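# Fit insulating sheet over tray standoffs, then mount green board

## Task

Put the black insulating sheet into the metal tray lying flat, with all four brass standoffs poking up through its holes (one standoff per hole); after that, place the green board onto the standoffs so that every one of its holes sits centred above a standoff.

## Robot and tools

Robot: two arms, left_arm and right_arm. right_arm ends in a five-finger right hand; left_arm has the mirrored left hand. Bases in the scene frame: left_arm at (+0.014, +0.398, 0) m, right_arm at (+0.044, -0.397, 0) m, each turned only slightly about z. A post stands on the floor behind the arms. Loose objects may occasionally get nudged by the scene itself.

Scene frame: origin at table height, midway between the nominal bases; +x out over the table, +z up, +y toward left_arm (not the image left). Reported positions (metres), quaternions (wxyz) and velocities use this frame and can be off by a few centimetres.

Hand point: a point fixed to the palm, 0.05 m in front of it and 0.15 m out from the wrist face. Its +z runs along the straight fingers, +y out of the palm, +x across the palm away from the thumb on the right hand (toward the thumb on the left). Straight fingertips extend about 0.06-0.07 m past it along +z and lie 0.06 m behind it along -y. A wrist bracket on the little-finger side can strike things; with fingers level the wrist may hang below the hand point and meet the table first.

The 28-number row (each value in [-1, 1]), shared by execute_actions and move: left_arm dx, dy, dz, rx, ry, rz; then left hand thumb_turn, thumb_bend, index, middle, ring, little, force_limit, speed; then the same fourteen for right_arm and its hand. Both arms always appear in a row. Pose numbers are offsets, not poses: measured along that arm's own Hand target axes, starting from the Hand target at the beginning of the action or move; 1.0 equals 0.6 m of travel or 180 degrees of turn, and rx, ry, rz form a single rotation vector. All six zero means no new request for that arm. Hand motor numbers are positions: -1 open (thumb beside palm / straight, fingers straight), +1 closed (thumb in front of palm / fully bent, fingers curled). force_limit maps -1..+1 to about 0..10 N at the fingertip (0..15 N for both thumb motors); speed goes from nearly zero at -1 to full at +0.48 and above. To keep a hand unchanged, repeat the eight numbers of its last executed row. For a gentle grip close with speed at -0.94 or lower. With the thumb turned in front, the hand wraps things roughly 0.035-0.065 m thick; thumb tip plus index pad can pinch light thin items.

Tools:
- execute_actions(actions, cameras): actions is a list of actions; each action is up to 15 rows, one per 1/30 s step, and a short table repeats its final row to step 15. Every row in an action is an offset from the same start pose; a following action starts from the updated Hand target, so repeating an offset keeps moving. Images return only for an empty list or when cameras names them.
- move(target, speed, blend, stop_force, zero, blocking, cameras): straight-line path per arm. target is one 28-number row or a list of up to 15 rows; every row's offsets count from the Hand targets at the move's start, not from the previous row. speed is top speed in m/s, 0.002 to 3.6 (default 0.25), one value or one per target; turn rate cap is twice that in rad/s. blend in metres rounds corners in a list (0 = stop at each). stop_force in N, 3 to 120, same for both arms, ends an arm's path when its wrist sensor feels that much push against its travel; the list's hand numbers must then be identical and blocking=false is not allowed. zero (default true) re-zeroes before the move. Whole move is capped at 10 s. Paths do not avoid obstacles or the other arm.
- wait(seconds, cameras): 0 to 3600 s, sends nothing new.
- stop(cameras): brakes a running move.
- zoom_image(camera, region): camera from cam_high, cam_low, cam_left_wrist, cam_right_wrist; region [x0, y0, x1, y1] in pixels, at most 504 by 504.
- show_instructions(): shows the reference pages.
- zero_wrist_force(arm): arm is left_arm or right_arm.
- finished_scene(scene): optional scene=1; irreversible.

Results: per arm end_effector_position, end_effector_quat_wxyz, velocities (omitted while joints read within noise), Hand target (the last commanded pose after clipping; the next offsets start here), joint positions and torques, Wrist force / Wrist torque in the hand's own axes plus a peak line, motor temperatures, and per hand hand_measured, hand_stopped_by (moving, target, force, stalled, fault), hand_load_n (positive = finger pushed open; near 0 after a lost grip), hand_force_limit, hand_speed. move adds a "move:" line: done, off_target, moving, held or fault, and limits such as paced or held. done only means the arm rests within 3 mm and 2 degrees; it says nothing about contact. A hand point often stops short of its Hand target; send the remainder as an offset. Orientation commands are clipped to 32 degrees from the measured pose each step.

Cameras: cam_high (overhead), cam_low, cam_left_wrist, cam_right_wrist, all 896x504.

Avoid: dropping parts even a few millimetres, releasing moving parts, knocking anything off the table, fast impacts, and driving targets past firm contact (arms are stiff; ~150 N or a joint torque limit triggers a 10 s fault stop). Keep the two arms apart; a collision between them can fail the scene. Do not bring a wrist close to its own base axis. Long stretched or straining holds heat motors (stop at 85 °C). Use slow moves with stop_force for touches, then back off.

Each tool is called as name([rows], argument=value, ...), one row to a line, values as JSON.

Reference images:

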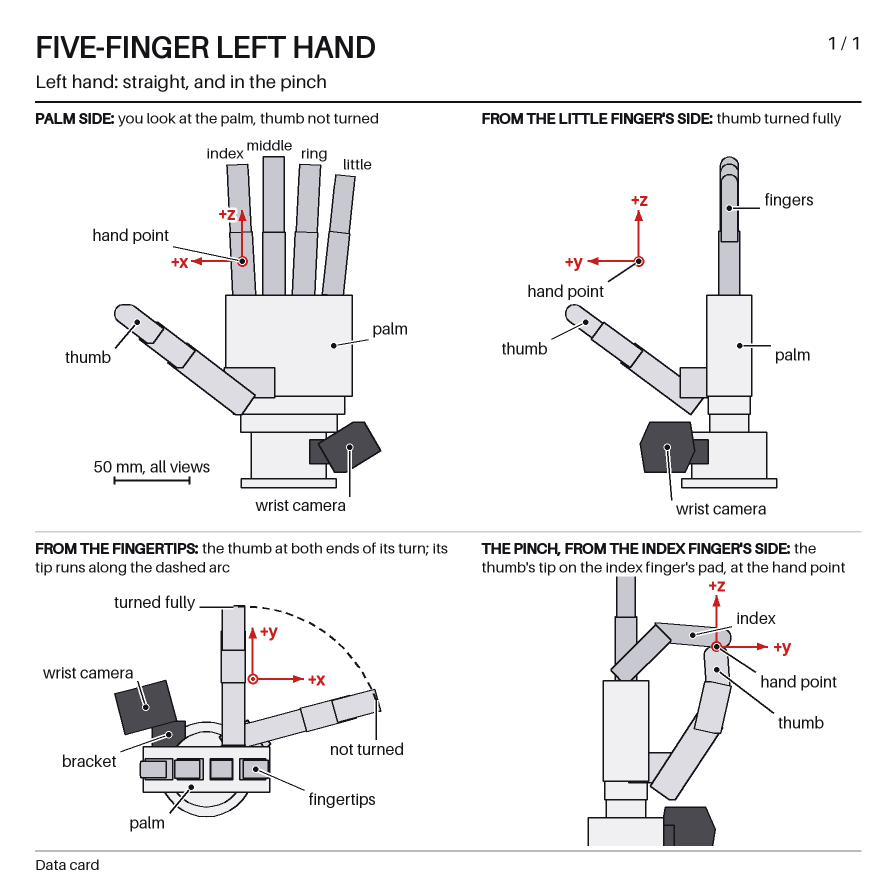

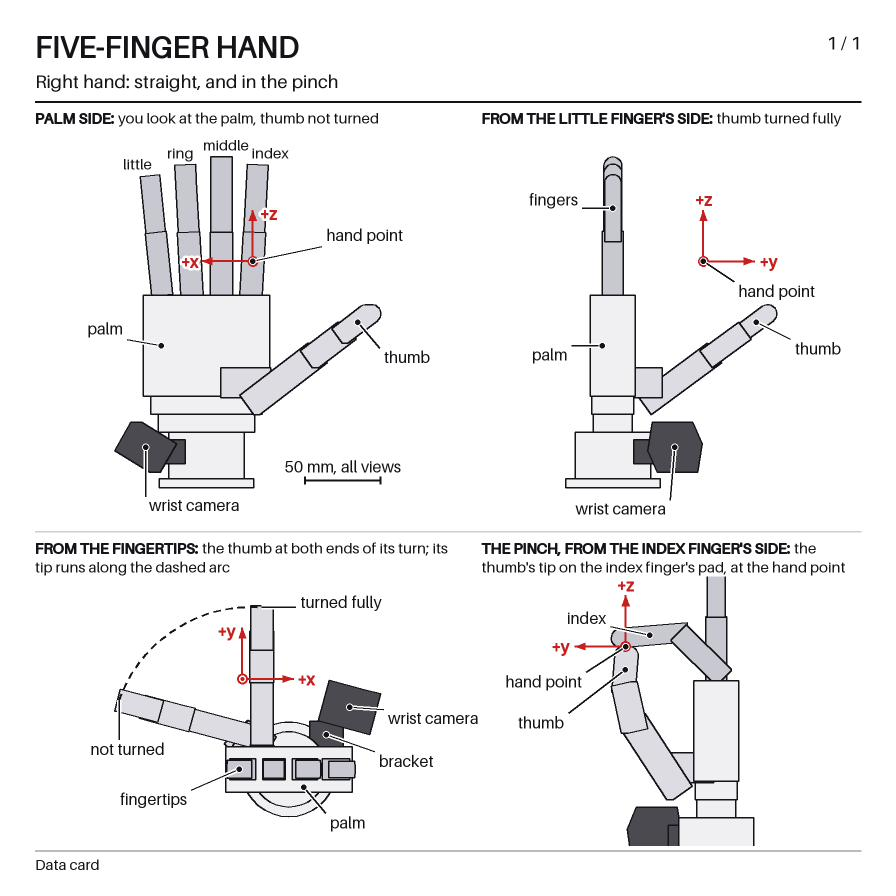

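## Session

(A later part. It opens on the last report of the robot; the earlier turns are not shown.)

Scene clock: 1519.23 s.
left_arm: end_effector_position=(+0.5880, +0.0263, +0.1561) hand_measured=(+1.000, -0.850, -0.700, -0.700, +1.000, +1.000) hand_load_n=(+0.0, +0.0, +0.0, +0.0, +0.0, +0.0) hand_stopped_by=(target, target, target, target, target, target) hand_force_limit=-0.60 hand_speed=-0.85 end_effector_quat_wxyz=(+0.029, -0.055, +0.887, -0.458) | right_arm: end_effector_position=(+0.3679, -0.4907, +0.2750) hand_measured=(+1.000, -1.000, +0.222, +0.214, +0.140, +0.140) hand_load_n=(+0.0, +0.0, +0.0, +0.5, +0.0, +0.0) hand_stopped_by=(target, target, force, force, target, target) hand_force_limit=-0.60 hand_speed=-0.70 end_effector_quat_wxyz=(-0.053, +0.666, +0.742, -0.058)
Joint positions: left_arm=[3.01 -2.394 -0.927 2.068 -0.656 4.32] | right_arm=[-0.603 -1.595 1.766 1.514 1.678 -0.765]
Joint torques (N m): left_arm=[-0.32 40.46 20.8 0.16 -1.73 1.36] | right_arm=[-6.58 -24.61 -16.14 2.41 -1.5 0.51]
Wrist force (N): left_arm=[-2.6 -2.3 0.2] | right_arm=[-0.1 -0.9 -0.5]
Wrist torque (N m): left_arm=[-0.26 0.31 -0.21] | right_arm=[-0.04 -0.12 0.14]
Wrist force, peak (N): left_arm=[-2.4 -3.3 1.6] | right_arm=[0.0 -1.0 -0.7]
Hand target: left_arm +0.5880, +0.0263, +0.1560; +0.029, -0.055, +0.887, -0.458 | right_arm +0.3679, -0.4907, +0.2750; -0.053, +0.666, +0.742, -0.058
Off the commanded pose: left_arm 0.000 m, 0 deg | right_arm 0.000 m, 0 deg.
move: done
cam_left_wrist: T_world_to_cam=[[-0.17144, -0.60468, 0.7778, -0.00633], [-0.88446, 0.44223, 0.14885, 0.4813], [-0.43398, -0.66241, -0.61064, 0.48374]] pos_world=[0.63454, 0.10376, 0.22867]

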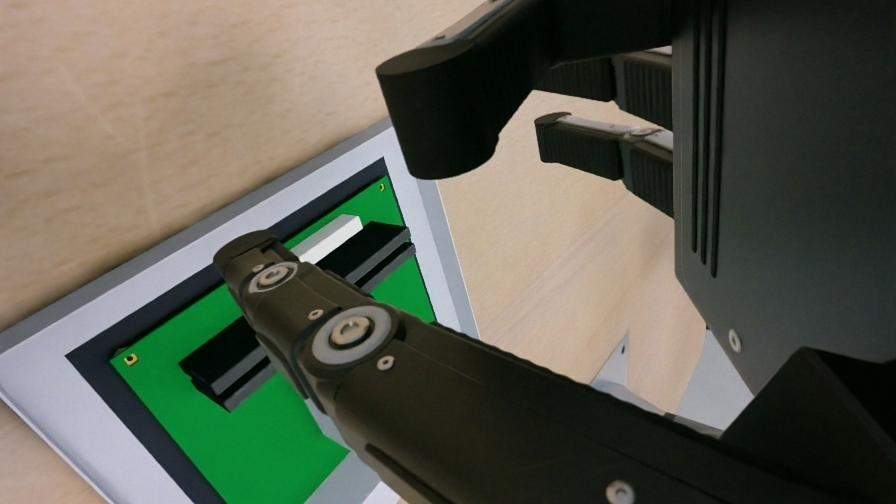

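move(target=[-0.0277,0.0759,-0.2507,0,0,0,1,-0.85,-0.7,-0.7,1,1,-0.6,-0.85,0,0,0,0,0,0,1,-1,0.3,0.3,0.14,0.14,-0.6,-0.7], speed=0.15, cameras=["cam_high","cam_low"])

zoom_image(camera="cam_high", region=[390, 200, 510, 300])

zoom_image(camera="cam_low", region=[335, 270, 425, 310])

Scene clock: 1533.77 s.
left_arm: end_effector_position=(+0.5862, +0.1762, +0.2061) hand_measured=(+1.000, -0.850, -0.700, -0.700, +1.000, +1.000) hand_load_n=(+0.0, +0.0, +0.0, +0.0, +0.5, +0.0) hand_stopped_by=(target, target, target, target, target, target) hand_force_limit=-0.60 hand_speed=-0.85 end_effector_quat_wxyz=(+0.029, -0.055, +0.887, -0.458) | right_arm: end_effector_position=(+0.3679, -0.4907, +0.2750) hand_measured=(+1.000, -1.000, +0.222, +0.214, +0.140, +0.140) hand_load_n=(+0.0, +0.0, +0.0, +0.0, +0.5, +0.0) hand_stopped_by=(target, target, force, force, target, target) hand_force_limit=-0.60 hand_speed=-0.70 end_effector_quat_wxyz=(-0.053, +0.666, +0.742, -0.058)
Joint positions: left_arm=[3.266 -2.305 -1.043 1.749 -0.618 4.749] | right_arm=[-0.603 -1.595 1.766 1.514 1.678 -0.765]
Joint torques (N m): left_arm=[-0.87 35.29 28.38 -2.74 -1.5 1.32] | right_arm=[-5.23 -24.89 -16.03 2.31 -1.55 0.61]
Wrist force (N): left_arm=[-2.6 -2.1 0.4] | right_arm=[0.0 -0.9 -0.5]
Wrist torque (N m): left_arm=[-0.22 0.29 -0.20] | right_arm=[-0.03 -0.11 0.14]
Wrist force, peak (N): left_arm=[-2.6 -2.7 1.8] | right_arm=[0.1 -1.0 -0.8]
Hand target: left_arm +0.5862, +0.1762, +0.2061; +0.029, -0.055, +0.887, -0.458 | right_arm +0.3679, -0.4907, +0.2750; -0.053, +0.666, +0.742, -0.058
Off the commanded pose: left_arm 0.000 m, 0 deg | right_arm 0.000 m, 0 deg.
move: done

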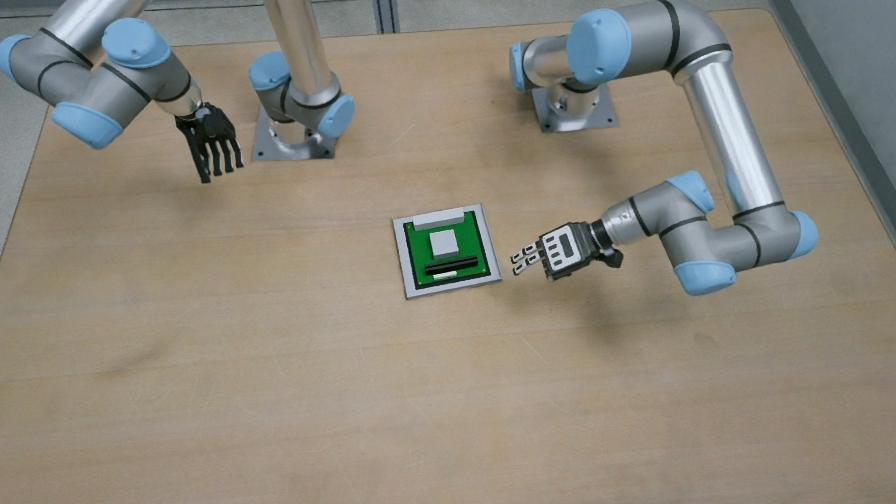

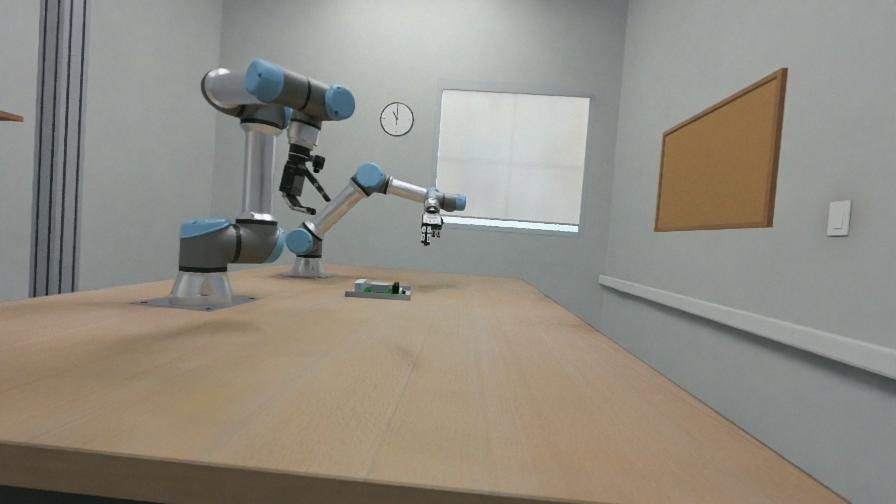

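Scaled by 4.200 from the camera's image (finer frame: 1280x720).

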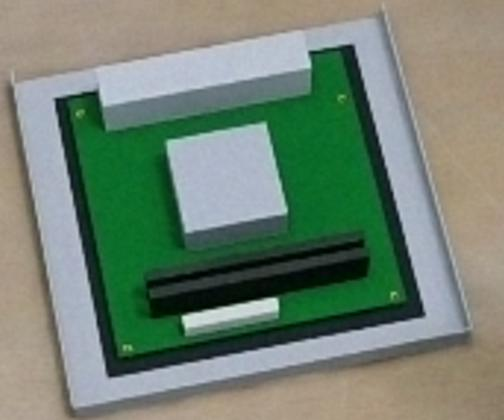

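Scaled by 5.600 from the camera's image (finer frame: 1280x720).

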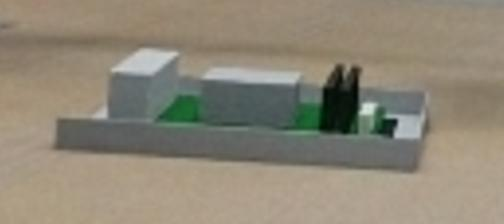

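finished_scene()

The scene is finished: the task was done.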